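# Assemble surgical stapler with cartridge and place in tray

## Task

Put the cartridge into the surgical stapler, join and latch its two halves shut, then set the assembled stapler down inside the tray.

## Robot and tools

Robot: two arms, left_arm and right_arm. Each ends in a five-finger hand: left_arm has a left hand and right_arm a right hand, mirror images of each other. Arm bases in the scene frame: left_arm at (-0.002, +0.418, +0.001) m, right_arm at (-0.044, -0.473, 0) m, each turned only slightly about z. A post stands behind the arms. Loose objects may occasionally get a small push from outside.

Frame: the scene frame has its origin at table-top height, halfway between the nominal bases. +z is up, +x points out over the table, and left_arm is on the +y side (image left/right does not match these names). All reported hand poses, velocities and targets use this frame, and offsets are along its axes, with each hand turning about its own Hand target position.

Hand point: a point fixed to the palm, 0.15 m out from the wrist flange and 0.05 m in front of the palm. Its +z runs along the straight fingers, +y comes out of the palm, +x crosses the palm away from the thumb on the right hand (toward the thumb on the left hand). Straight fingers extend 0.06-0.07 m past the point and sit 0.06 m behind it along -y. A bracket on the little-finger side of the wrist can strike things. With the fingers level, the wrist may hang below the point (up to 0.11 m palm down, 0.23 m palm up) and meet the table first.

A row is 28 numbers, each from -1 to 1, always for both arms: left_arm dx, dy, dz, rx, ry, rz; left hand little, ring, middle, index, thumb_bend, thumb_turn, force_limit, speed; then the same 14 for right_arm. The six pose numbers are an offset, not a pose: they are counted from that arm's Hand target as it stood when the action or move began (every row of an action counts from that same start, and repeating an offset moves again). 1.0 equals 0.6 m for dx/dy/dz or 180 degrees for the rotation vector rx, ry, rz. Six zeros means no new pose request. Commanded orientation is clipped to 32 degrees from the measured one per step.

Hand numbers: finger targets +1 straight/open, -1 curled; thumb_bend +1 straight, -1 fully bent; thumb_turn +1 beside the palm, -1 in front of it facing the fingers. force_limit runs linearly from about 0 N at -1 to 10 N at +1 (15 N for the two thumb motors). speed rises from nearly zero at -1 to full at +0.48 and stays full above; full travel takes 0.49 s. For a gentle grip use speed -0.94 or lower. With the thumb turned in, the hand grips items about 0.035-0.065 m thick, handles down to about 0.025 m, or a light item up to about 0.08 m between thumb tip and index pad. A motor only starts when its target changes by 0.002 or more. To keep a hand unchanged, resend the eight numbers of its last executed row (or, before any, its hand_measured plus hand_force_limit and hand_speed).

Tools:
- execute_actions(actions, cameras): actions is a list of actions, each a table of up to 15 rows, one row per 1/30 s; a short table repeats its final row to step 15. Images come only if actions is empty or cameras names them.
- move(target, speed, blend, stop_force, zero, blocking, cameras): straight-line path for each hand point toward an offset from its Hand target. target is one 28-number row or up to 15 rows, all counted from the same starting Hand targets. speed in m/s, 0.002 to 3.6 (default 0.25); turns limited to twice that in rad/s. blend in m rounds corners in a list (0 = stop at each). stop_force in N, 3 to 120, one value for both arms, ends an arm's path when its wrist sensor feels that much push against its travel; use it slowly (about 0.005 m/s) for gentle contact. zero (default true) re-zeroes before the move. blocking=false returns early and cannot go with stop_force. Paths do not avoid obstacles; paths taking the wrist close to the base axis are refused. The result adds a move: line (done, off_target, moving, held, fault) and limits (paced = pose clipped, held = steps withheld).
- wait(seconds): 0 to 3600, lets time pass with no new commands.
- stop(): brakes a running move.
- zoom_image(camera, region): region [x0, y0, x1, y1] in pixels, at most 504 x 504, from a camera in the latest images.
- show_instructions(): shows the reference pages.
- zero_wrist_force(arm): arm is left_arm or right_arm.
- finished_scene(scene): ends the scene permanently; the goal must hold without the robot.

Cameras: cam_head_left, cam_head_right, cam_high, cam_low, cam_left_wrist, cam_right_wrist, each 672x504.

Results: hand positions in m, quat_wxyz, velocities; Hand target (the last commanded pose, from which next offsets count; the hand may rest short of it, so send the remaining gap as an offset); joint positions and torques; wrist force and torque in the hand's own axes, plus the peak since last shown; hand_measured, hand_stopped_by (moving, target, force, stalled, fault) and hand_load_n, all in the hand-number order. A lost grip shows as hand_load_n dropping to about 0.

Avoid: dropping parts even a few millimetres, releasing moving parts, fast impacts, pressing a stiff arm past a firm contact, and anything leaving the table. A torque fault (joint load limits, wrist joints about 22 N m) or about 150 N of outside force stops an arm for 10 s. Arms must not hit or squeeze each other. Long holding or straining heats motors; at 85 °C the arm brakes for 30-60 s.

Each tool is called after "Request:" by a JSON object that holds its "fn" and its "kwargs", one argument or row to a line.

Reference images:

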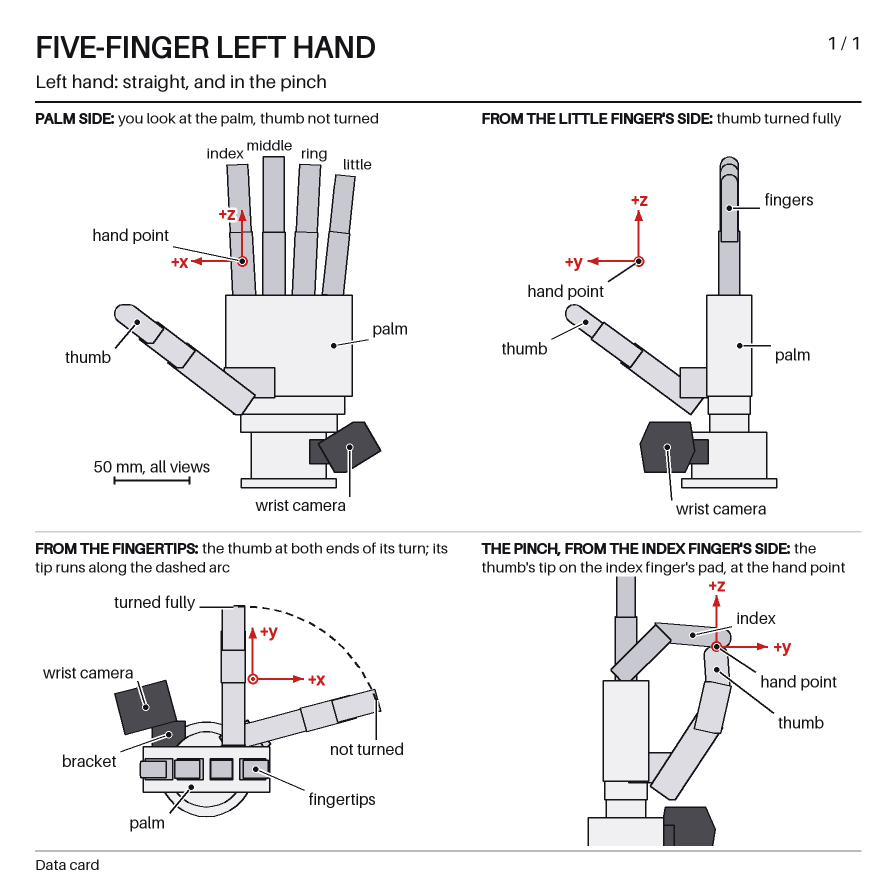

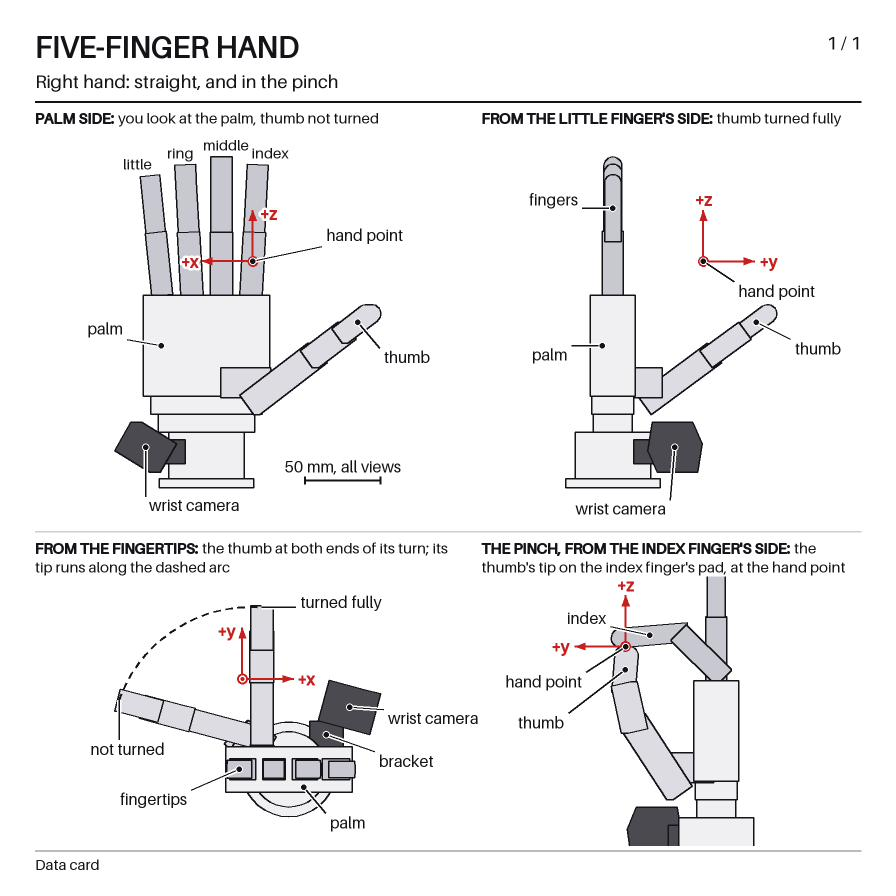

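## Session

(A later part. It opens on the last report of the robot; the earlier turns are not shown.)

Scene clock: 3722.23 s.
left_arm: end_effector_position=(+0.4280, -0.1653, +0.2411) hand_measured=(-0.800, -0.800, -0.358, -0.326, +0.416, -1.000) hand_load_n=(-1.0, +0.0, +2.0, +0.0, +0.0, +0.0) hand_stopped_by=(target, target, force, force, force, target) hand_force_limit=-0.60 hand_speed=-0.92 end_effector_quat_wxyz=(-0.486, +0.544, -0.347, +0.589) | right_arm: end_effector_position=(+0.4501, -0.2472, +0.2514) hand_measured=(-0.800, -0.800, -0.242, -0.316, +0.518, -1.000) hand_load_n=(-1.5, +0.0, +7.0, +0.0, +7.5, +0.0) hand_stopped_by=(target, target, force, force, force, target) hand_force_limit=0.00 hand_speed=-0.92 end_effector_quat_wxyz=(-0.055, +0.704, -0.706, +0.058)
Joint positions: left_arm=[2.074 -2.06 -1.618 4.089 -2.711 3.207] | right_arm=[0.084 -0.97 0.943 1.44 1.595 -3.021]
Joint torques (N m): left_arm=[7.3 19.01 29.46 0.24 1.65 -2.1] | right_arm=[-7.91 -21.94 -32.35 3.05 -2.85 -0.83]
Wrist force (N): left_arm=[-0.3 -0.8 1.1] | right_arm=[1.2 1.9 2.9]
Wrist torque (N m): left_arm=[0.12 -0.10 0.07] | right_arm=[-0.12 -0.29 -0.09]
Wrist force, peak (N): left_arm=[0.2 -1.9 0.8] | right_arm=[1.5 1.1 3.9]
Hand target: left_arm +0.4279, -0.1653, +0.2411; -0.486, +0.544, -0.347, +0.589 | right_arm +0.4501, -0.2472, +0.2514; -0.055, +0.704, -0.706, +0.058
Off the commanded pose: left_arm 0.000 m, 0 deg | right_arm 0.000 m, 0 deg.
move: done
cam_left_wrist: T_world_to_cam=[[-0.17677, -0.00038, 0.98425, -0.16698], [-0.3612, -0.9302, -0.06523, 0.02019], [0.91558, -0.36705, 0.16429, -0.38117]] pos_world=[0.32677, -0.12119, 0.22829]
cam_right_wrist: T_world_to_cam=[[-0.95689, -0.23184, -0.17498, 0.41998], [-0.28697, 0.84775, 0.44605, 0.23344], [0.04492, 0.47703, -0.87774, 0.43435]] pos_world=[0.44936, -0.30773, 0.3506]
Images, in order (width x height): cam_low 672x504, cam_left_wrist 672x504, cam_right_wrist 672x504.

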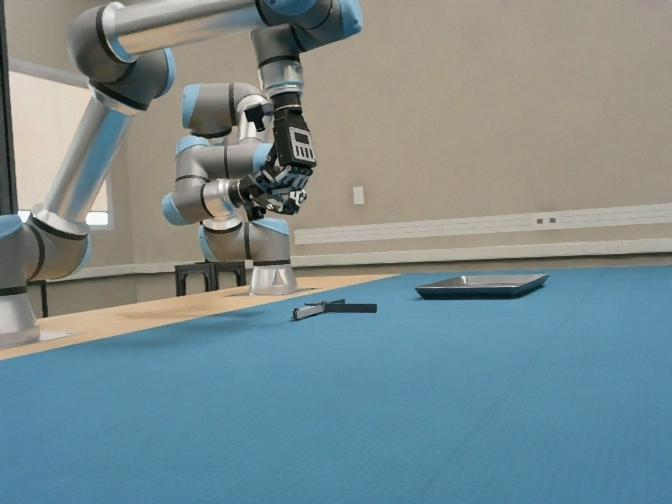

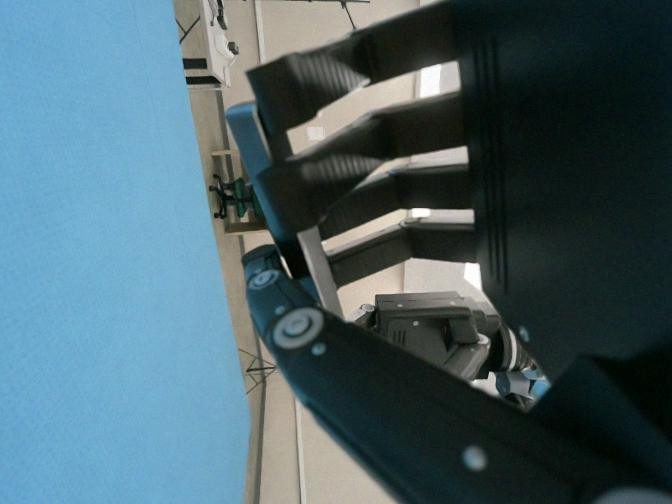

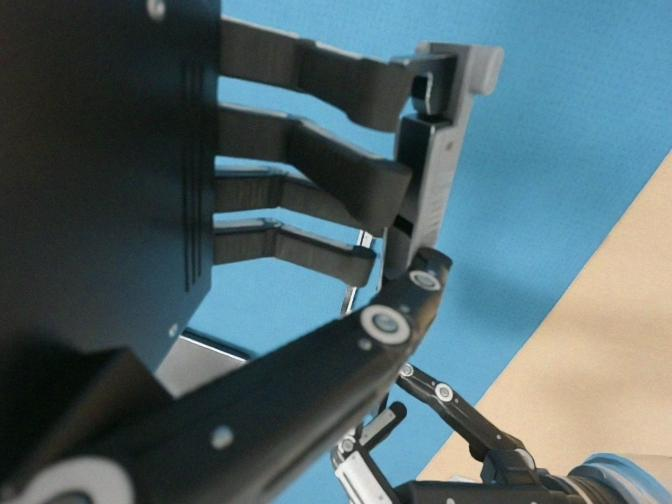

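Request:
{"fn": "move", "kwargs": {
  "target": [0,0,0,0,0,0,-0.8,-0.8,-0.65,-0.65,0.34,-1,-0.2,-0.92,0,0,0,0,0,0,-0.8,-0.8,-0.45,-0.45,0.38,-1,0.0,-0.92]
}}

Request:
{"fn": "move", "kwargs": {
  "target": [0,0,0,0,0,0,-0.8,-0.8,-0.7,-0.7,0.32,-1,0.2,-0.92,0,0,0,0,0,0,-0.8,-0.8,-0.45,-0.45,0.38,-1,0.0,-0.92],
  "cameras": ["cam_left_wrist","cam_low"]
}}

Request:
{"fn": "zoom_image", "kwargs": {
  "camera": "cam_left_wrist",
  "region": [130, 150, 400, 400]
}}

Scene clock: 3732.30 s.
left_arm: end_effector_position=(+0.4280, -0.1653, +0.2411) hand_measured=(-0.800, -0.800, -0.370, -0.368, +0.380, -1.000) hand_load_n=(-2.0, +0.0, +2.0, +3.0, +5.5, +0.0) hand_stopped_by=(target, target, force, force, force, target) hand_force_limit=-0.20 hand_speed=-0.92 end_effector_quat_wxyz=(-0.486, +0.544, -0.347, +0.589) | right_arm: end_effector_position=(+0.4501, -0.2472, +0.2514) hand_measured=(-0.800, -0.800, -0.242, -0.316, +0.518, -1.000) hand_load_n=(+0.0, +0.0, +6.5, +0.0, +7.5, +0.0) hand_stopped_by=(target, target, force, force, force, target) hand_force_limit=0.00 hand_speed=-0.92 end_effector_quat_wxyz=(-0.055, +0.704, -0.706, +0.058)
Joint positions: left_arm=[2.074 -2.06 -1.618 4.089 -2.711 3.207] | right_arm=[0.084 -0.97 0.943 1.44 1.595 -3.021]
Joint torques (N m): left_arm=[-0.89 20.62 22.29 0.26 1.36 -1.72] | right_arm=[-7.72 -23.63 -32.87 1.41 -2.29 1.13]
Wrist force (N): left_arm=[-0.1 0.7 0.5] | right_arm=[0.5 1.0 2.2]
Wrist torque (N m): left_arm=[0.24 -0.14 0.11] | right_arm=[-0.19 -0.26 0.00]
Wrist force, peak (N): left_arm=[-0.2 0.1 1.7] | right_arm=[1.4 2.1 3.3]
Hand target: left_arm +0.4279, -0.1653, +0.2411; -0.486, +0.544, -0.347, +0.589 | right_arm +0.4501, -0.2472, +0.2514; -0.055, +0.704, -0.706, +0.058
Off the commanded pose: left_arm 0.000 m, 0 deg | right_arm 0.000 m, 0 deg.
move: done

Scene clock: 3732.80 s.
left_arm: end_effector_position=(+0.4280, -0.1653, +0.2411) hand_measured=(-0.800, -0.800, -0.398, -0.388, +0.364, -1.000) hand_load_n=(-2.5, +0.0, +7.0, +4.5, +9.0, +0.0) hand_stopped_by=(target, target, force, force, force, target) hand_force_limit=0.20 hand_speed=-0.92 end_effector_quat_wxyz=(-0.486, +0.544, -0.347, +0.589) | right_arm: end_effector_position=(+0.4501, -0.2472, +0.2514) hand_measured=(-0.800, -0.800, -0.242, -0.316, +0.518, -1.000) hand_load_n=(+0.0, +0.0, +6.0, +0.0, +7.0, +1.0) hand_stopped_by=(target, target, force, force, force, target) hand_force_limit=0.00 hand_speed=-0.92 end_effector_quat_wxyz=(-0.055, +0.704, -0.706, +0.058)
Joint positions: left_arm=[2.074 -2.06 -1.618 4.089 -2.711 3.207] | right_arm=[0.084 -0.97 0.943 1.44 1.595 -3.021]
Joint torques (N m): left_arm=[-2.01 20.96 20.82 0.36 1.28 -1.54] | right_arm=[-7.14 -24.55 -33.1 1.42 -2.34 1.37]
Wrist force (N): left_arm=[-0.5 0.5 0.6] | right_arm=[1.0 1.2 2.0]
Wrist torque (N m): left_arm=[0.20 -0.15 0.12] | right_arm=[-0.16 -0.27 0.02]
Wrist force, peak (N): left_arm=[-0.5 0.8 1.7] | right_arm=[0.8 3.0 1.7]
Hand target: left_arm +0.4279, -0.1653, +0.2411; -0.486, +0.544, -0.347, +0.589 | right_arm +0.4501, -0.2472, +0.2514; -0.055, +0.704, -0.706, +0.058
Off the commanded pose: left_arm 0.000 m, 0 deg | right_arm 0.000 m, 0 deg.
move: done
cam_left_wrist: T_world_to_cam=[[-0.17677, -0.00038, 0.98425, -0.16698], [-0.3612, -0.9302, -0.06523, 0.02019], [0.91558, -0.36705, 0.16429, -0.38117]] pos_world=[0.32677, -0.12119, 0.22829]
Images, in order (width x height): cam_low 672x504, cam_left_wrist 672x504.

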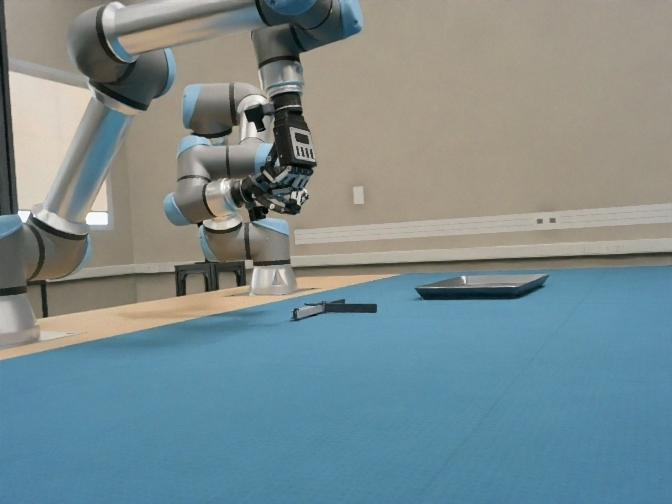

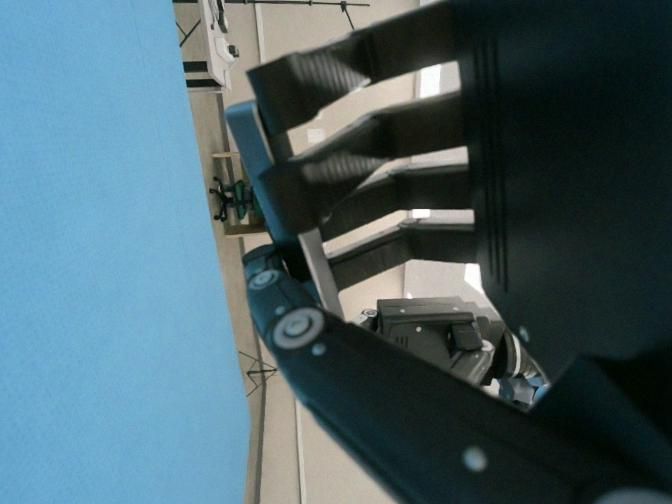

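Scaled by 1.867 from the camera's image (finer frame: 960x720).

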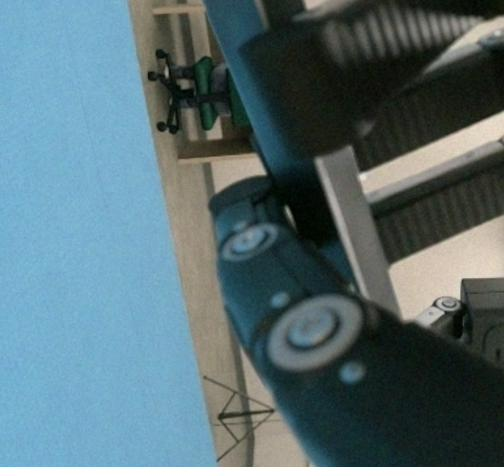

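Request:
{"fn": "move", "kwargs": {
  "target": [0,0,0,0,0,0,-0.8,-0.8,-0.7,-0.7,0.32,-1,0.2,-0.92,0,0,0,0,0,0,-0.8,-0.8,-0.2,-0.27,0.53,-1,0.0,-0.85]
}}

Request:
{"fn": "move", "kwargs": {
  "target": [0,0,0,0,0,0,-0.8,-0.8,-0.7,-0.7,0.32,-1,0.2,-0.92,0,0,0,0,0,0,-0.8,-0.8,-0.05,-0.1,0.58,-1,0.0,-0.7],
  "cameras": ["cam_left_wrist","cam_right_wrist"]
}}

Scene clock: 3741.17 s.
left_arm: end_effector_position=(+0.4279, -0.1653, +0.2411) hand_measured=(-0.800, -0.800, -0.398, -0.388, +0.364, -1.000) hand_load_n=(-3.0, +0.0, +7.0, +4.5, +9.0, +0.0) hand_stopped_by=(target, target, force, force, force, target) hand_force_limit=0.20 hand_speed=-0.92 end_effector_quat_wxyz=(-0.486, +0.544, -0.347, +0.589) | right_arm: end_effector_position=(+0.4501, -0.2472, +0.2514) hand_measured=(-0.800, -0.800, -0.200, -0.270, +0.530, -1.000) hand_load_n=(+0.0, +0.0, +0.0, +0.0, +2.0, +1.0) hand_stopped_by=(target, target, target, target, target, target) hand_force_limit=0.00 hand_speed=-0.85 end_effector_quat_wxyz=(-0.055, +0.704, -0.706, +0.058)
Joint positions: left_arm=[2.074 -2.06 -1.618 4.089 -2.711 3.207] | right_arm=[0.084 -0.97 0.943 1.44 1.595 -3.021]
Joint torques (N m): left_arm=[-7.42 23.41 14.13 0.57 0.76 -1.2] | right_arm=[-7.99 -25.07 -32.77 1.45 -0.84 1.39]
Wrist force (N): left_arm=[-0.3 1.2 0.9] | right_arm=[0.3 1.5 1.2]
Wrist torque (N m): left_arm=[0.25 -0.17 0.18] | right_arm=[-0.12 -0.19 0.00]
Wrist force, peak (N): left_arm=[-0.6 1.3 1.0] | right_arm=[0.8 1.7 2.8]
Hand target: left_arm +0.4279, -0.1653, +0.2411; -0.486, +0.544, -0.347, +0.589 | right_arm +0.4501, -0.2472, +0.2514; -0.055, +0.704, -0.706, +0.058
Off the commanded pose: left_arm 0.000 m, 0 deg | right_arm 0.000 m, 0 deg.
move: done

Scene clock: 3741.67 s.
left_arm: end_effector_position=(+0.4279, -0.1653, +0.2411) hand_measured=(-0.800, -0.800, -0.398, -0.390, +0.364, -1.000) hand_load_n=(-0.5, -0.5, +7.5, +0.0, +7.5, +0.0) hand_stopped_by=(target, target, force, force, force, target) hand_force_limit=0.20 hand_speed=-0.92 end_effector_quat_wxyz=(-0.486, +0.544, -0.347, +0.589) | right_arm: end_effector_position=(+0.4501, -0.2472, +0.2514) hand_measured=(-0.800, -0.800, -0.050, -0.100, +0.580, -1.000) hand_load_n=(+0.0, +0.0, +0.0, +0.0, +0.0, +0.0) hand_stopped_by=(target, target, target, target, target, target) hand_force_limit=0.00 hand_speed=-0.70 end_effector_quat_wxyz=(-0.055, +0.704, -0.706, +0.058)
Joint positions: left_arm=[2.074 -2.06 -1.618 4.089 -2.711 3.207] | right_arm=[0.084 -0.97 0.943 1.44 1.595 -3.021]
Joint torques (N m): left_arm=[-5.32 23.88 12.98 0.71 0.72 -1.12] | right_arm=[-9.33 -25.46 -32.46 1.16 -0.49 1.21]
Wrist force (N): left_arm=[-0.2 0.2 -0.3] | right_arm=[1.3 0.3 2.2]
Wrist torque (N m): left_arm=[0.19 -0.11 0.14] | right_arm=[-0.15 -0.32 0.02]
Wrist force, peak (N): left_arm=[-0.5 1.4 0.9] | right_arm=[1.0 -0.1 2.7]
Hand target: left_arm +0.4279, -0.1653, +0.2411; -0.486, +0.544, -0.347, +0.589 | right_arm +0.4501, -0.2472, +0.2514; -0.055, +0.704, -0.706, +0.058
Off the commanded pose: left_arm 0.000 m, 0 deg | right_arm 0.000 m, 0 deg.
move: done
cam_left_wrist: T_world_to_cam=[[-0.17676, -0.00037, 0.98425, -0.16698], [-0.36121, -0.9302, -0.06521, 0.02019], [0.91558, -0.36705, 0.16429, -0.38117]] pos_world=[0.32677, -0.12119, 0.22829]
cam_right_wrist: T_world_to_cam=[[-0.95688, -0.2318, -0.17506, 0.42003], [-0.28697, 0.84777, 0.44603, 0.23345], [0.04502, 0.47703, -0.87773, 0.4343]] pos_world=[0.44936, -0.30773, 0.3506]

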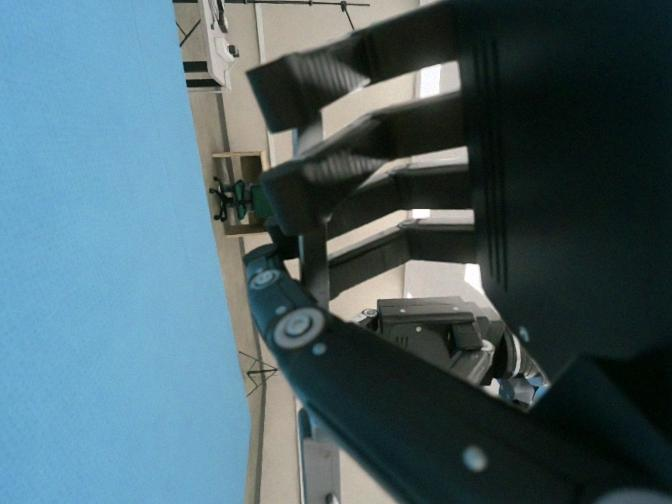

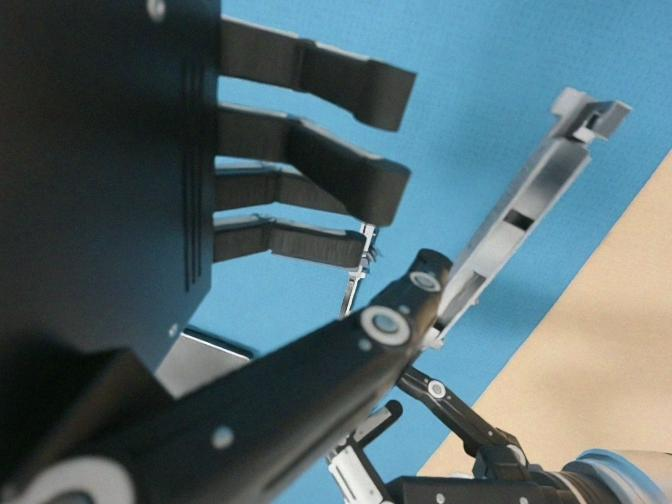

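Request:
{"fn": "move", "kwargs": {
  "target": [0,0,0,0,0,0,-0.8,-0.8,-0.72,-0.72,0.30,-1,0.3,-0.92,0.08,-0.02,0.08,0,0,0,-0.8,-0.8,-0.05,-0.1,0.58,-1,0.0,-0.7],
  "speed": 0.06,
  "cameras": ["cam_left_wrist","cam_right_wrist","cam_low","cam_high","cam_head_right"]
}}

Request:
{"fn": "zoom_image", "kwargs": {
  "camera": "cam_low",
  "region": [200, 100, 340, 240]
}}

Request:
{"fn": "zoom_image", "kwargs": {
  "camera": "cam_head_right",
  "region": [280, 200, 440, 340]
}}

Scene clock: 3749.80 s.
left_arm: end_effector_position=(+0.4279, -0.1653, +0.2411) hand_measured=(-0.800, -0.800, -0.398, -0.484, +0.352, -1.000) hand_load_n=(-1.0, -0.5, +7.5, +7.0, +10.0, +0.0) hand_stopped_by=(target, target, force, force, force, target) hand_force_limit=0.30 hand_speed=-0.92 end_effector_quat_wxyz=(-0.486, +0.544, -0.347, +0.589) | right_arm: end_effector_position=(+0.4981, -0.2592, +0.2994) hand_measured=(-0.800, -0.800, -0.050, -0.100, +0.580, -1.000) hand_load_n=(+0.5, +0.0, +0.0, +0.0, -0.5, +0.0) hand_stopped_by=(target, target, target, target, target, target) hand_force_limit=0.00 hand_speed=-0.70 end_effector_quat_wxyz=(-0.055, +0.704, -0.706, +0.058)
Joint positions: left_arm=[2.074 -2.06 -1.618 4.089 -2.711 3.207] | right_arm=[0.053 -0.798 0.527 1.683 1.59 -3.051]
Joint torques (N m): left_arm=[8.94 27.11 11.92 3.14 0.05 -0.3] | right_arm=[-9.28 -25.1 -33.63 3.94 2.49 -1.51]
Wrist force (N): left_arm=[-0.3 0.2 -0.2] | right_arm=[1.1 -0.1 2.0]
Wrist torque (N m): left_arm=[0.21 -0.08 0.10] | right_arm=[-0.23 -0.26 0.01]
Wrist force, peak (N): left_arm=[-0.4 0.2 -0.5] | right_arm=[1.4 0.0 2.6]
Hand target: left_arm +0.4279, -0.1653, +0.2411; -0.486, +0.544, -0.347, +0.589 | right_arm +0.4981, -0.2592, +0.2994; -0.055, +0.704, -0.706, +0.058
Off the commanded pose: left_arm 0.000 m, 0 deg | right_arm 0.000 m, 0 deg.
move: done
cam_left_wrist: T_world_to_cam=[[-0.17676, -0.00037, 0.98425, -0.16698], [-0.36121, -0.9302, -0.06521, 0.02019], [0.91558, -0.36705, 0.16429, -0.38117]] pos_world=[0.32677, -0.12119, 0.22829]
cam_right_wrist: T_world_to_cam=[[-0.95688, -0.2318, -0.17506, 0.47158], [-0.28697, 0.84777, 0.44603, 0.23599], [0.04502, 0.47703, -0.87773, 0.48]] pos_world=[0.49735, -0.31973, 0.3986]
Images, in order (width x height): cam_head_right 672x504, cam_high 672x504, cam_low 672x504, cam_left_wrist 672x504, cam_right_wrist 672x504.

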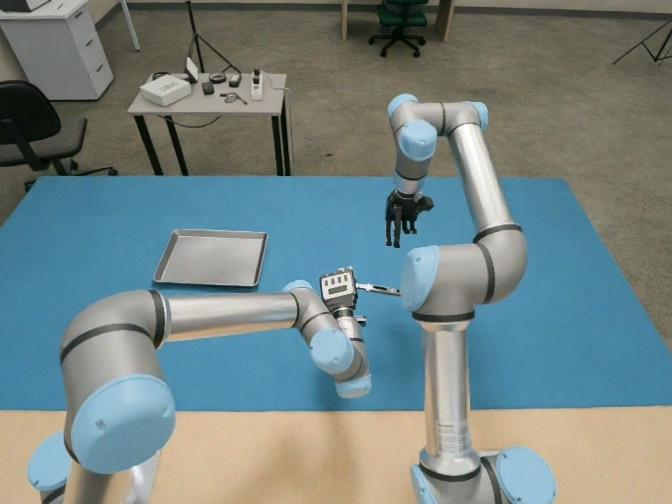

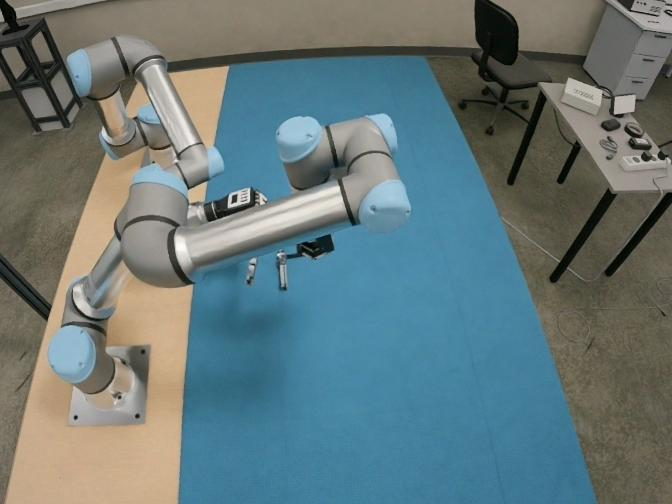

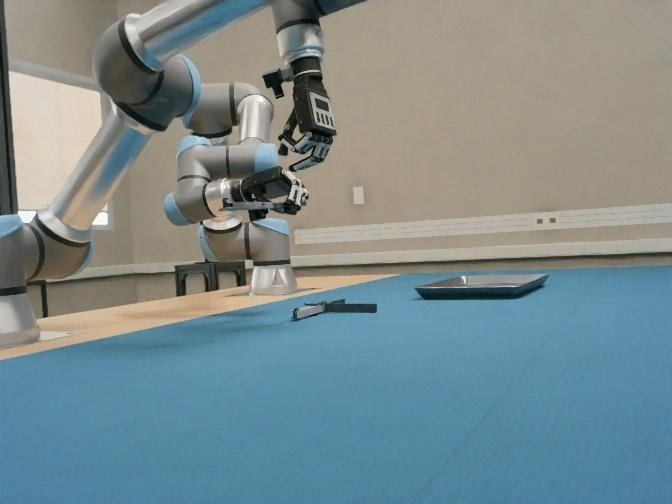

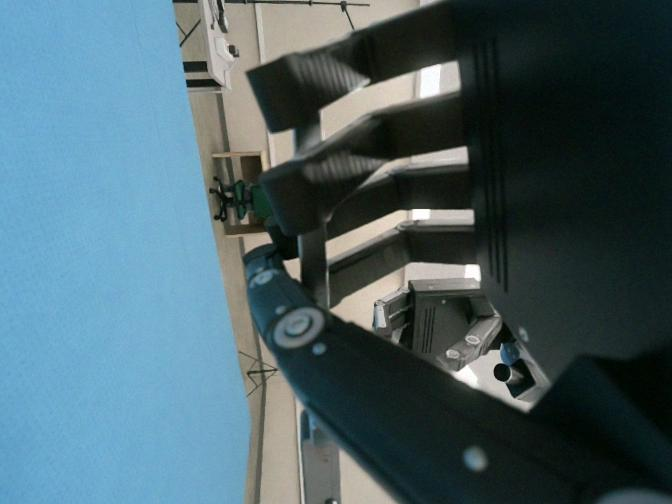

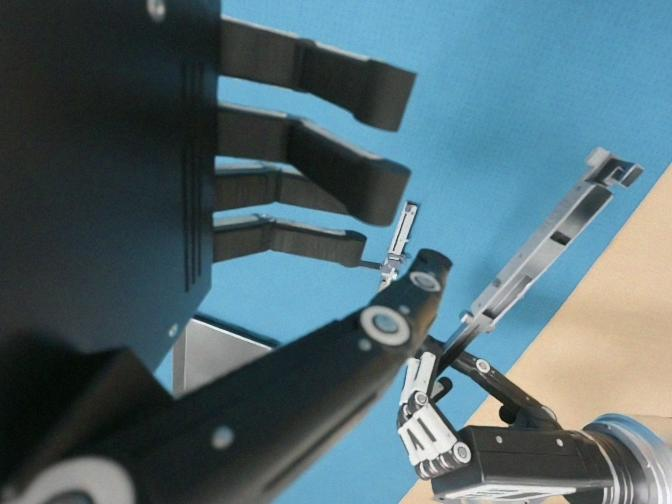

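Scaled by 3.600 from the camera's image (finer frame: 960x720).

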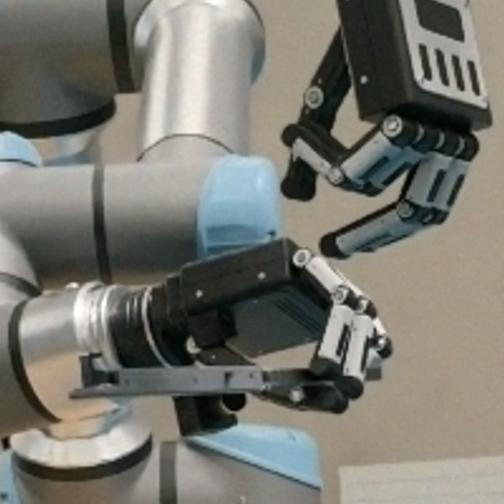

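Scaled by 3.150 from the camera's image (finer frame: 960x720).

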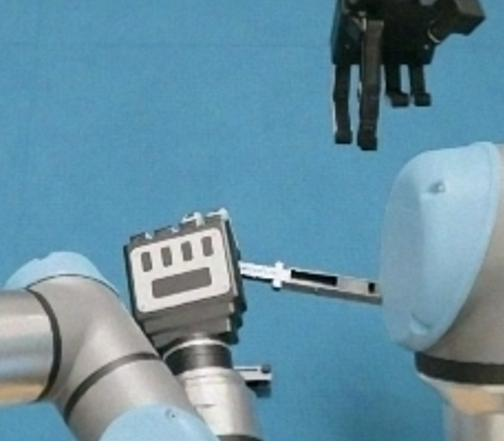

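Request:
{"fn": "move", "kwargs": {
  "target": [0,0,0,0,0,0,-0.8,-0.8,-0.72,-0.72,0.30,-1,0.3,-0.92,-0.1,-0.25,0.05,0,-0.25,0,-0.8,-0.8,-0.05,-0.1,0.58,-1,0.0,-0.7],
  "speed": 0.2,
  "cameras": ["cam_high"]
}}

Request:
{"fn": "move", "kwargs": {
  "target": [-0.158,0.2,-0.02,0.0212,0.2653,0.0871,-0.8,-0.8,-0.72,-0.72,0.30,-1,0.3,-0.92,0,0,0,0,0,0,-0.8,-0.8,-0.05,-0.1,0.58,-1,0.0,-0.7],
  "speed": 0.1,
  "cameras": ["cam_left_wrist","cam_low","cam_high","cam_head_right"]
}}

Request:
{"fn": "zoom_image", "kwargs": {
  "camera": "cam_low",
  "region": [160, 130, 340, 310]
}}

Scene clock: 3803.07 s.
left_arm: end_effector_position=(+0.4279, -0.1653, +0.2411) hand_measured=(-0.800, -0.800, -0.398, -0.484, +0.352, -1.000) hand_load_n=(-1.0, -0.5, +7.5, +7.0, +10.0, -0.5) hand_stopped_by=(target, target, force, force, force, target) hand_force_limit=0.30 hand_speed=-0.92 end_effector_quat_wxyz=(-0.486, +0.544, -0.347, +0.589) | right_arm: end_effector_position=(+0.4381, -0.4091, +0.3294) hand_measured=(-0.800, -0.800, -0.050, -0.100, +0.580, -1.000) hand_load_n=(+0.0, +0.0, +0.0, +0.0, +0.0, +0.0) hand_stopped_by=(target, target, target, target, target, target) hand_force_limit=0.00 hand_speed=-0.70 end_effector_quat_wxyz=(-0.320, +0.628, -0.631, +0.323)
Joint positions: left_arm=[2.074 -2.06 -1.618 4.089 -2.711 3.207] | right_arm=[-0.362 -1.675 1.627 0.699 1.313 -3.335]
Joint torques (N m): left_arm=[8.65 30.85 10.87 3.41 -0.61 0.37] | right_arm=[-8.55 -29.47 -7.5 -0.92 -3.21 -1.6]
Wrist force (N): left_arm=[-0.3 0.0 -0.3] | right_arm=[0.4 0.5 2.0]
Wrist torque (N m): left_arm=[0.17 -0.09 0.11] | right_arm=[-0.11 -0.14 0.04]
Wrist force, peak (N): left_arm=[-0.4 0.1 -0.5] | right_arm=[0.7 0.9 3.1]
Hand target: left_arm +0.4279, -0.1653, +0.2411; -0.486, +0.544, -0.347, +0.589 | right_arm +0.4381, -0.4092, +0.3294; -0.321, +0.628, -0.631, +0.323
Off the commanded pose: left_arm 0.000 m, 0 deg | right_arm 0.000 m, 0 deg.
move: done

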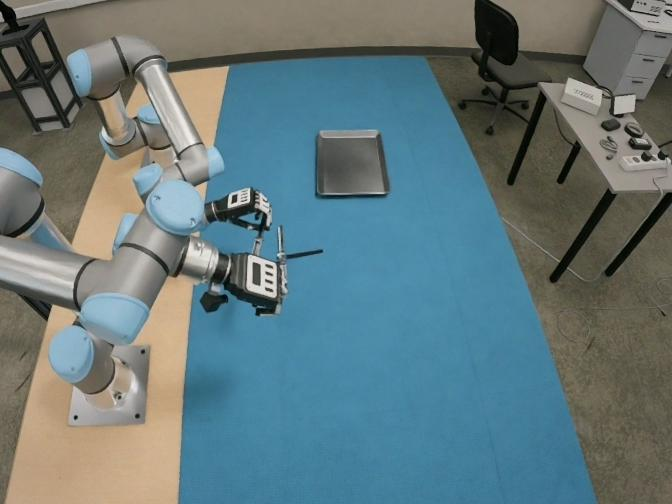

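Scene clock: 3808.03 s.
left_arm: end_effector_position=(+0.3332, -0.0453, +0.2291) hand_measured=(-0.800, -0.800, -0.398, -0.484, +0.352, -1.000) hand_load_n=(-1.0, +0.0, +7.0, +6.5, +10.0, +0.0) hand_stopped_by=(target, target, force, force, force, target) hand_force_limit=0.30 hand_speed=-0.92 end_effector_quat_wxyz=(-0.396, +0.760, -0.458, +0.238) | right_arm: end_effector_position=(+0.4381, -0.4092, +0.3294) hand_measured=(-0.800, -0.800, -0.050, -0.100, +0.580, -1.000) hand_load_n=(+0.0, +0.5, +0.0, +0.0, +0.0, +0.0) hand_stopped_by=(target, target, target, target, target, target) hand_force_limit=0.00 hand_speed=-0.70 end_effector_quat_wxyz=(-0.321, +0.628, -0.631, +0.323)
Joint positions: left_arm=[2.12 -2.175 -1.172 1.888 -2.526 1.708] | right_arm=[-0.363 -1.675 1.627 0.699 1.313 -3.335]
Joint torques (N m): left_arm=[10.29 59.68 20.86 -4.23 0.2 -2.33] | right_arm=[-8.7 -29.53 -7.97 -1 -3.08 -1.37]
Wrist force (N): left_arm=[-0.7 -0.2 0.4] | right_arm=[0.2 0.9 2.2]
Wrist torque (N m): left_arm=[0.08 -0.04 0.05] | right_arm=[-0.07 -0.12 0.05]
Wrist force, peak (N): left_arm=[-0.8 -0.3 0.5] | right_arm=[1.0 0.9 2.5]
Hand target: left_arm +0.3331, -0.0453, +0.2291; -0.395, +0.760, -0.458, +0.238 | right_arm +0.4381, -0.4092, +0.3294; -0.321, +0.628, -0.631, +0.323
Off the commanded pose: left_arm 0.000 m, 0 deg | right_arm 0.000 m, 0 deg.
move: done
cam_left_wrist: T_world_to_cam=[[0.61385, 0.00044, 0.78942, -0.39064], [-0.08046, -0.99476, 0.06312, -0.02904], [0.78531, -0.10227, -0.6106, -0.01543]] pos_world=[0.24957, -0.0303, 0.30079]
Images, in order (width x height): cam_head_right 672x504, cam_high 672x504, cam_low 672x504, cam_left_wrist 672x504.

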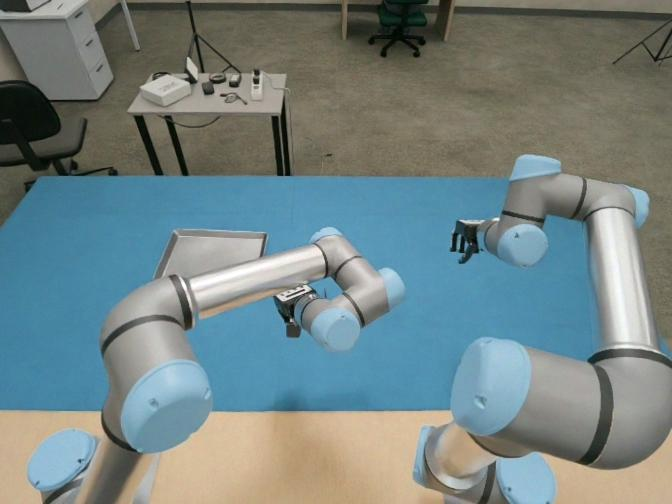

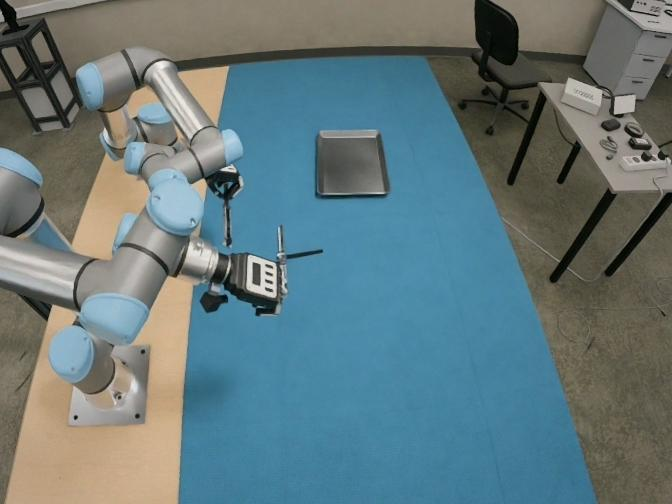

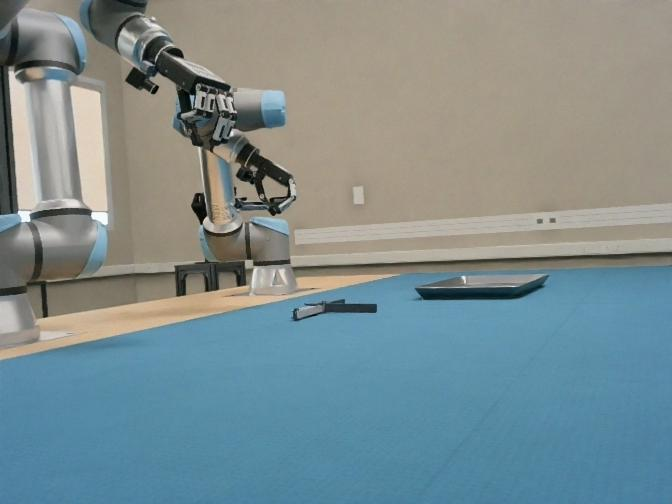

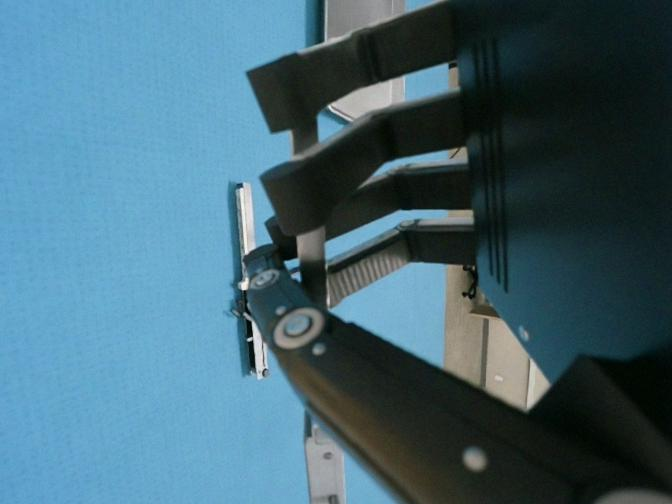

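Scaled by 2.800 from the camera's image (finer frame: 960x720).

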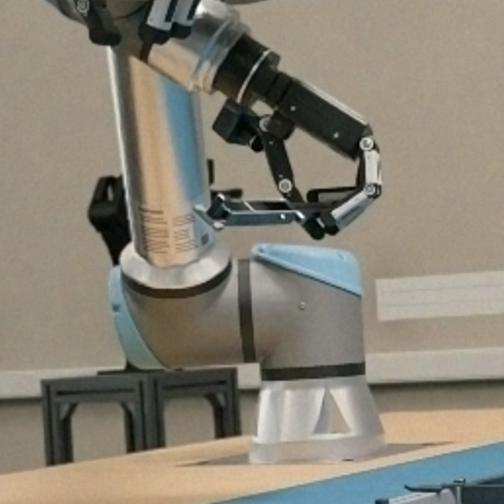

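Request:
{"fn": "move", "kwargs": {
  "target": [0,0,-0.29,0,0,0,-0.8,-0.8,-0.72,-0.72,0.30,-1,0.3,-0.92,0,0,0,0,0,0,-0.8,-0.8,-0.05,-0.1,0.58,-1,0.0,-0.7],
  "speed": 0.12,
  "cameras": ["cam_left_wrist","cam_low"]
}}

Request:
{"fn": "zoom_image", "kwargs": {
  "camera": "cam_low",
  "region": [180, 210, 320, 350]
}}

Scene clock: 3817.87 s.
left_arm: end_effector_position=(+0.3331, -0.0453, +0.0553) hand_measured=(-0.800, -0.800, -0.398, -0.484, +0.352, -1.000) hand_load_n=(-1.0, +0.0, +7.0, +7.0, +10.0, +0.0) hand_stopped_by=(target, target, force, force, force, target) hand_force_limit=0.30 hand_speed=-0.92 end_effector_quat_wxyz=(-0.395, +0.760, -0.458, +0.238) | right_arm: end_effector_position=(+0.4381, -0.4092, +0.3294) hand_measured=(-0.800, -0.800, -0.050, -0.100, +0.580, -1.000) hand_load_n=(+0.0, +0.0, +0.0, +0.0, +0.0, +0.0) hand_stopped_by=(target, target, target, target, target, target) hand_force_limit=0.00 hand_speed=-0.70 end_effector_quat_wxyz=(-0.321, +0.628, -0.631, +0.323)
Joint positions: left_arm=[2.12 -2.336 -1.372 2.249 -2.526 1.708] | right_arm=[-0.363 -1.675 1.627 0.699 1.313 -3.335]
Joint torques (N m): left_arm=[9.63 23.56 7.46 -0.43 -1.27 2.29] | right_arm=[-8.96 -28.72 -8.44 -0.95 -3.23 -1.57]
Wrist force (N): left_arm=[-0.8 -0.2 0.4] | right_arm=[0.7 0.8 2.6]
Wrist torque (N m): left_arm=[0.11 -0.03 0.04] | right_arm=[-0.10 -0.20 0.07]
Wrist force, peak (N): left_arm=[-1.0 -0.9 0.2] | right_arm=[0.5 0.8 2.8]
Hand target: left_arm +0.3331, -0.0453, +0.0551; -0.395, +0.760, -0.458, +0.238 | right_arm +0.4381, -0.4092, +0.3294; -0.321, +0.628, -0.631, +0.323
Off the commanded pose: left_arm 0.000 m, 0 deg | right_arm 0.000 m, 0 deg.
move: done
cam_left_wrist: T_world_to_cam=[[0.61396, 0.00043, 0.78934, -0.25339], [-0.08039, -0.99477, 0.06306, -0.01809], [0.78523, -0.10217, -0.61072, -0.12144]] pos_world=[0.24947, -0.0303, 0.12699]
Images, in order (width x height): cam_low 672x504, cam_left_wrist 672x504.

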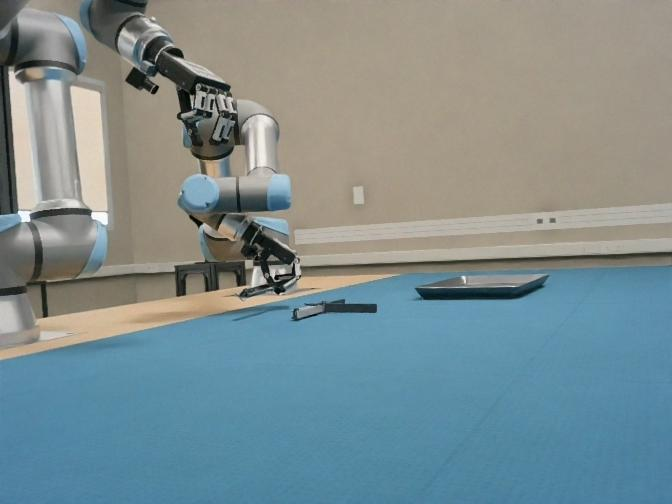

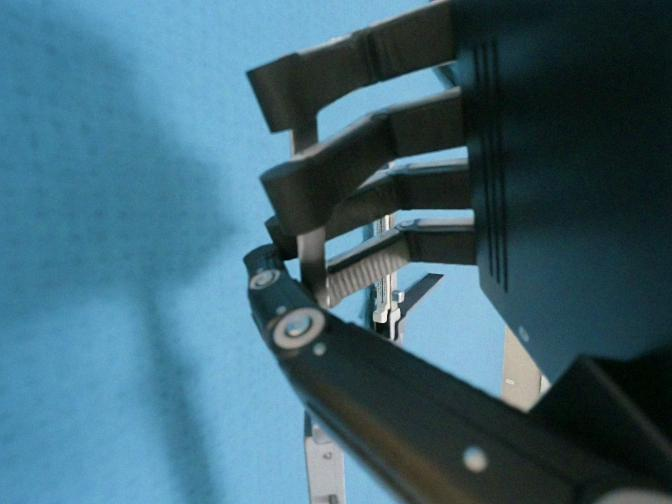

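Scaled by 3.600 from the camera's image (finer frame: 960x720).

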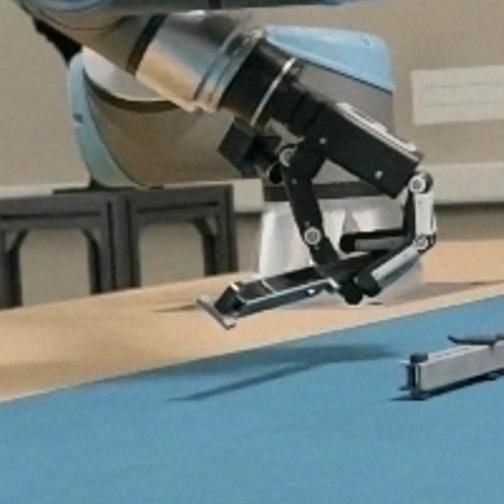

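Request:
{"fn": "zoom_image", "kwargs": {
  "camera": "cam_left_wrist",
  "region": [230, 90, 360, 320]
}}

Request:
{"fn": "zoom_image", "kwargs": {
  "camera": "cam_left_wrist",
  "region": [280, 380, 360, 504]
}}

Request:
{"fn": "zoom_image", "kwargs": {
  "camera": "cam_low",
  "region": [220, 270, 310, 320]
}}

Scaled by 2.191 from the camera's image (finer frame: 960x720).

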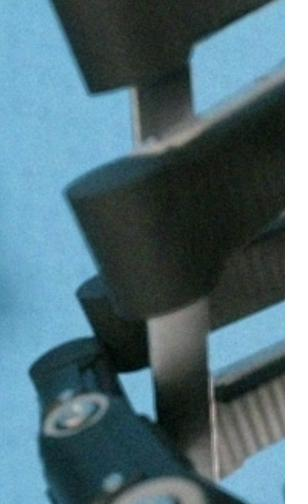

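Scaled by 4.065 from the camera's image (finer frame: 960x720).

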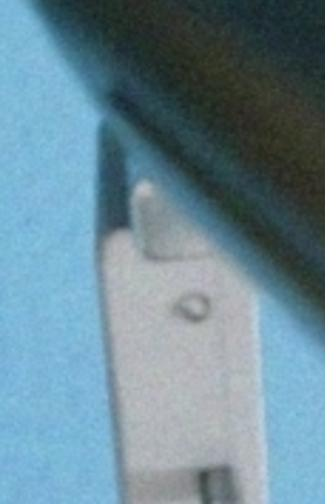

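Scaled by 5.600 from the camera's image (finer frame: 960x720).

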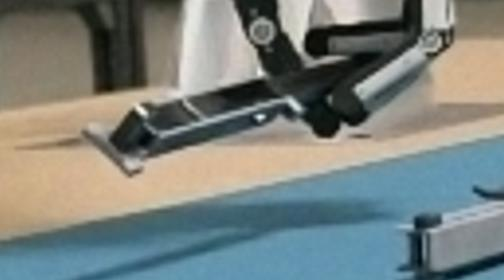

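Request:
{"fn": "move", "kwargs": {
  "target": [
    [0,0,0.12,0,0,0,-0.8,-0.8,-0.72,-0.72,0.30,-1,0.3,-0.92,0,0,0,0,0,0,-0.8,-0.8,-0.05,-0.1,0.58,-1,0.0,-0.7],
    [0,0,0.12,0.0131,0.2667,0.0058,-0.8,-0.8,-0.72,-0.72,0.30,-1,0.3,-0.92,0,0,0,0,0,0,-0.8,-0.8,-0.05,-0.1,0.58,-1,0.0,-0.7]
  ],
  "speed": 0.1,
  "cameras": ["cam_left_wrist","cam_low","cam_high"]
}}

Request:
{"fn": "zoom_image", "kwargs": {
  "camera": "cam_low",
  "region": [180, 190, 320, 330]
}}

Scene clock: 3869.10 s.
left_arm: end_effector_position=(+0.3331, -0.0453, +0.1271) hand_measured=(-0.800, -0.800, -0.398, -0.484, +0.352, -1.000) hand_load_n=(-0.5, +0.0, +7.0, +5.5, +9.5, +0.0) hand_stopped_by=(target, target, force, force, force, target) hand_force_limit=0.30 hand_speed=-0.92 end_effector_quat_wxyz=(-0.192, +0.787, -0.577, -0.105) | right_arm: end_effector_position=(+0.4381, -0.4092, +0.3294) hand_measured=(-0.800, -0.800, -0.050, -0.100, +0.580, -1.000) hand_load_n=(+0.0, +0.0, +0.0, +0.0, +0.0, +0.0) hand_stopped_by=(target, target, target, target, target, target) hand_force_limit=0.00 hand_speed=-0.70 end_effector_quat_wxyz=(-0.321, +0.628, -0.631, +0.323)
Joint positions: left_arm=[2.373 -2.492 -0.829 1.484 -1.927 2.035] | right_arm=[-0.363 -1.675 1.627 0.699 1.313 -3.335]
Joint torques (N m): left_arm=[10.65 28.39 27.24 -4.86 0.83 2.73] | right_arm=[-8.51 -27.41 -8.1 -0.95 -2.94 -1.41]
Wrist force (N): left_arm=[-0.5 -1.2 0.7] | right_arm=[1.0 0.8 2.1]
Wrist torque (N m): left_arm=[-0.15 -0.14 -0.04] | right_arm=[-0.08 -0.24 0.09]
Wrist force, peak (N): left_arm=[-0.5 -1.4 1.0] | right_arm=[0.7 1.2 2.6]
Hand target: left_arm +0.3331, -0.0453, +0.1271; -0.192, +0.787, -0.577, -0.105 | right_arm +0.4381, -0.4092, +0.3294; -0.321, +0.628, -0.631, +0.323
Off the commanded pose: left_arm 0.000 m, 0 deg | right_arm 0.000 m, 0 deg.
move: done
cam_left_wrist: T_world_to_cam=[[0.99741, -0.00277, 0.07192, -0.34681], [-0.00699, -0.99826, 0.05852, -0.0467], [0.07163, -0.05887, -0.99569, 0.21103]] pos_world=[0.33047, -0.03516, 0.23779]
Images, in order (width x height): cam_high 672x504, cam_low 672x504, cam_left_wrist 672x504.

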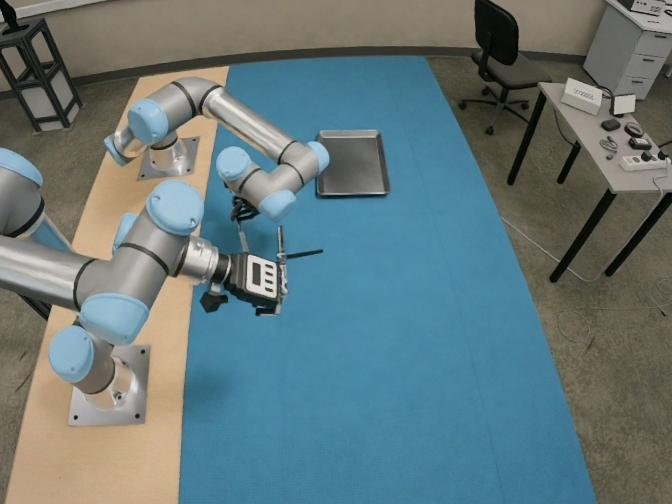

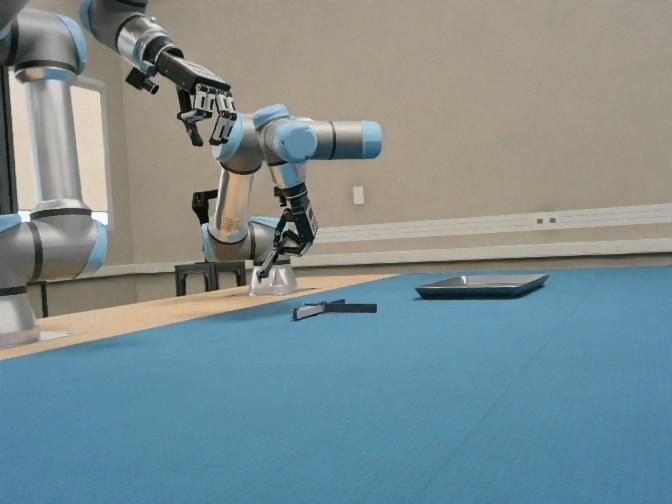

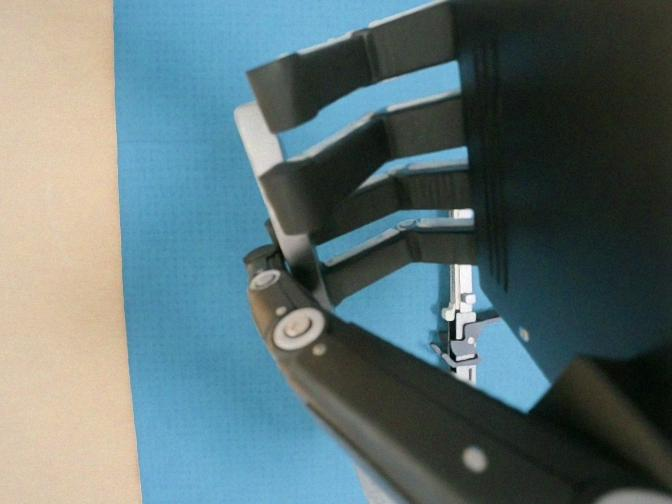

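Scaled by 3.600 from the camera's image (finer frame: 960x720).

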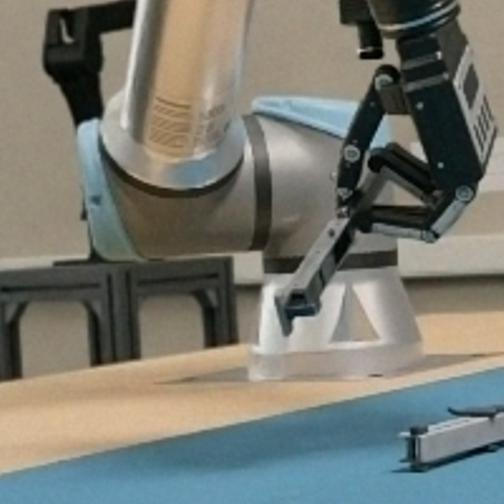

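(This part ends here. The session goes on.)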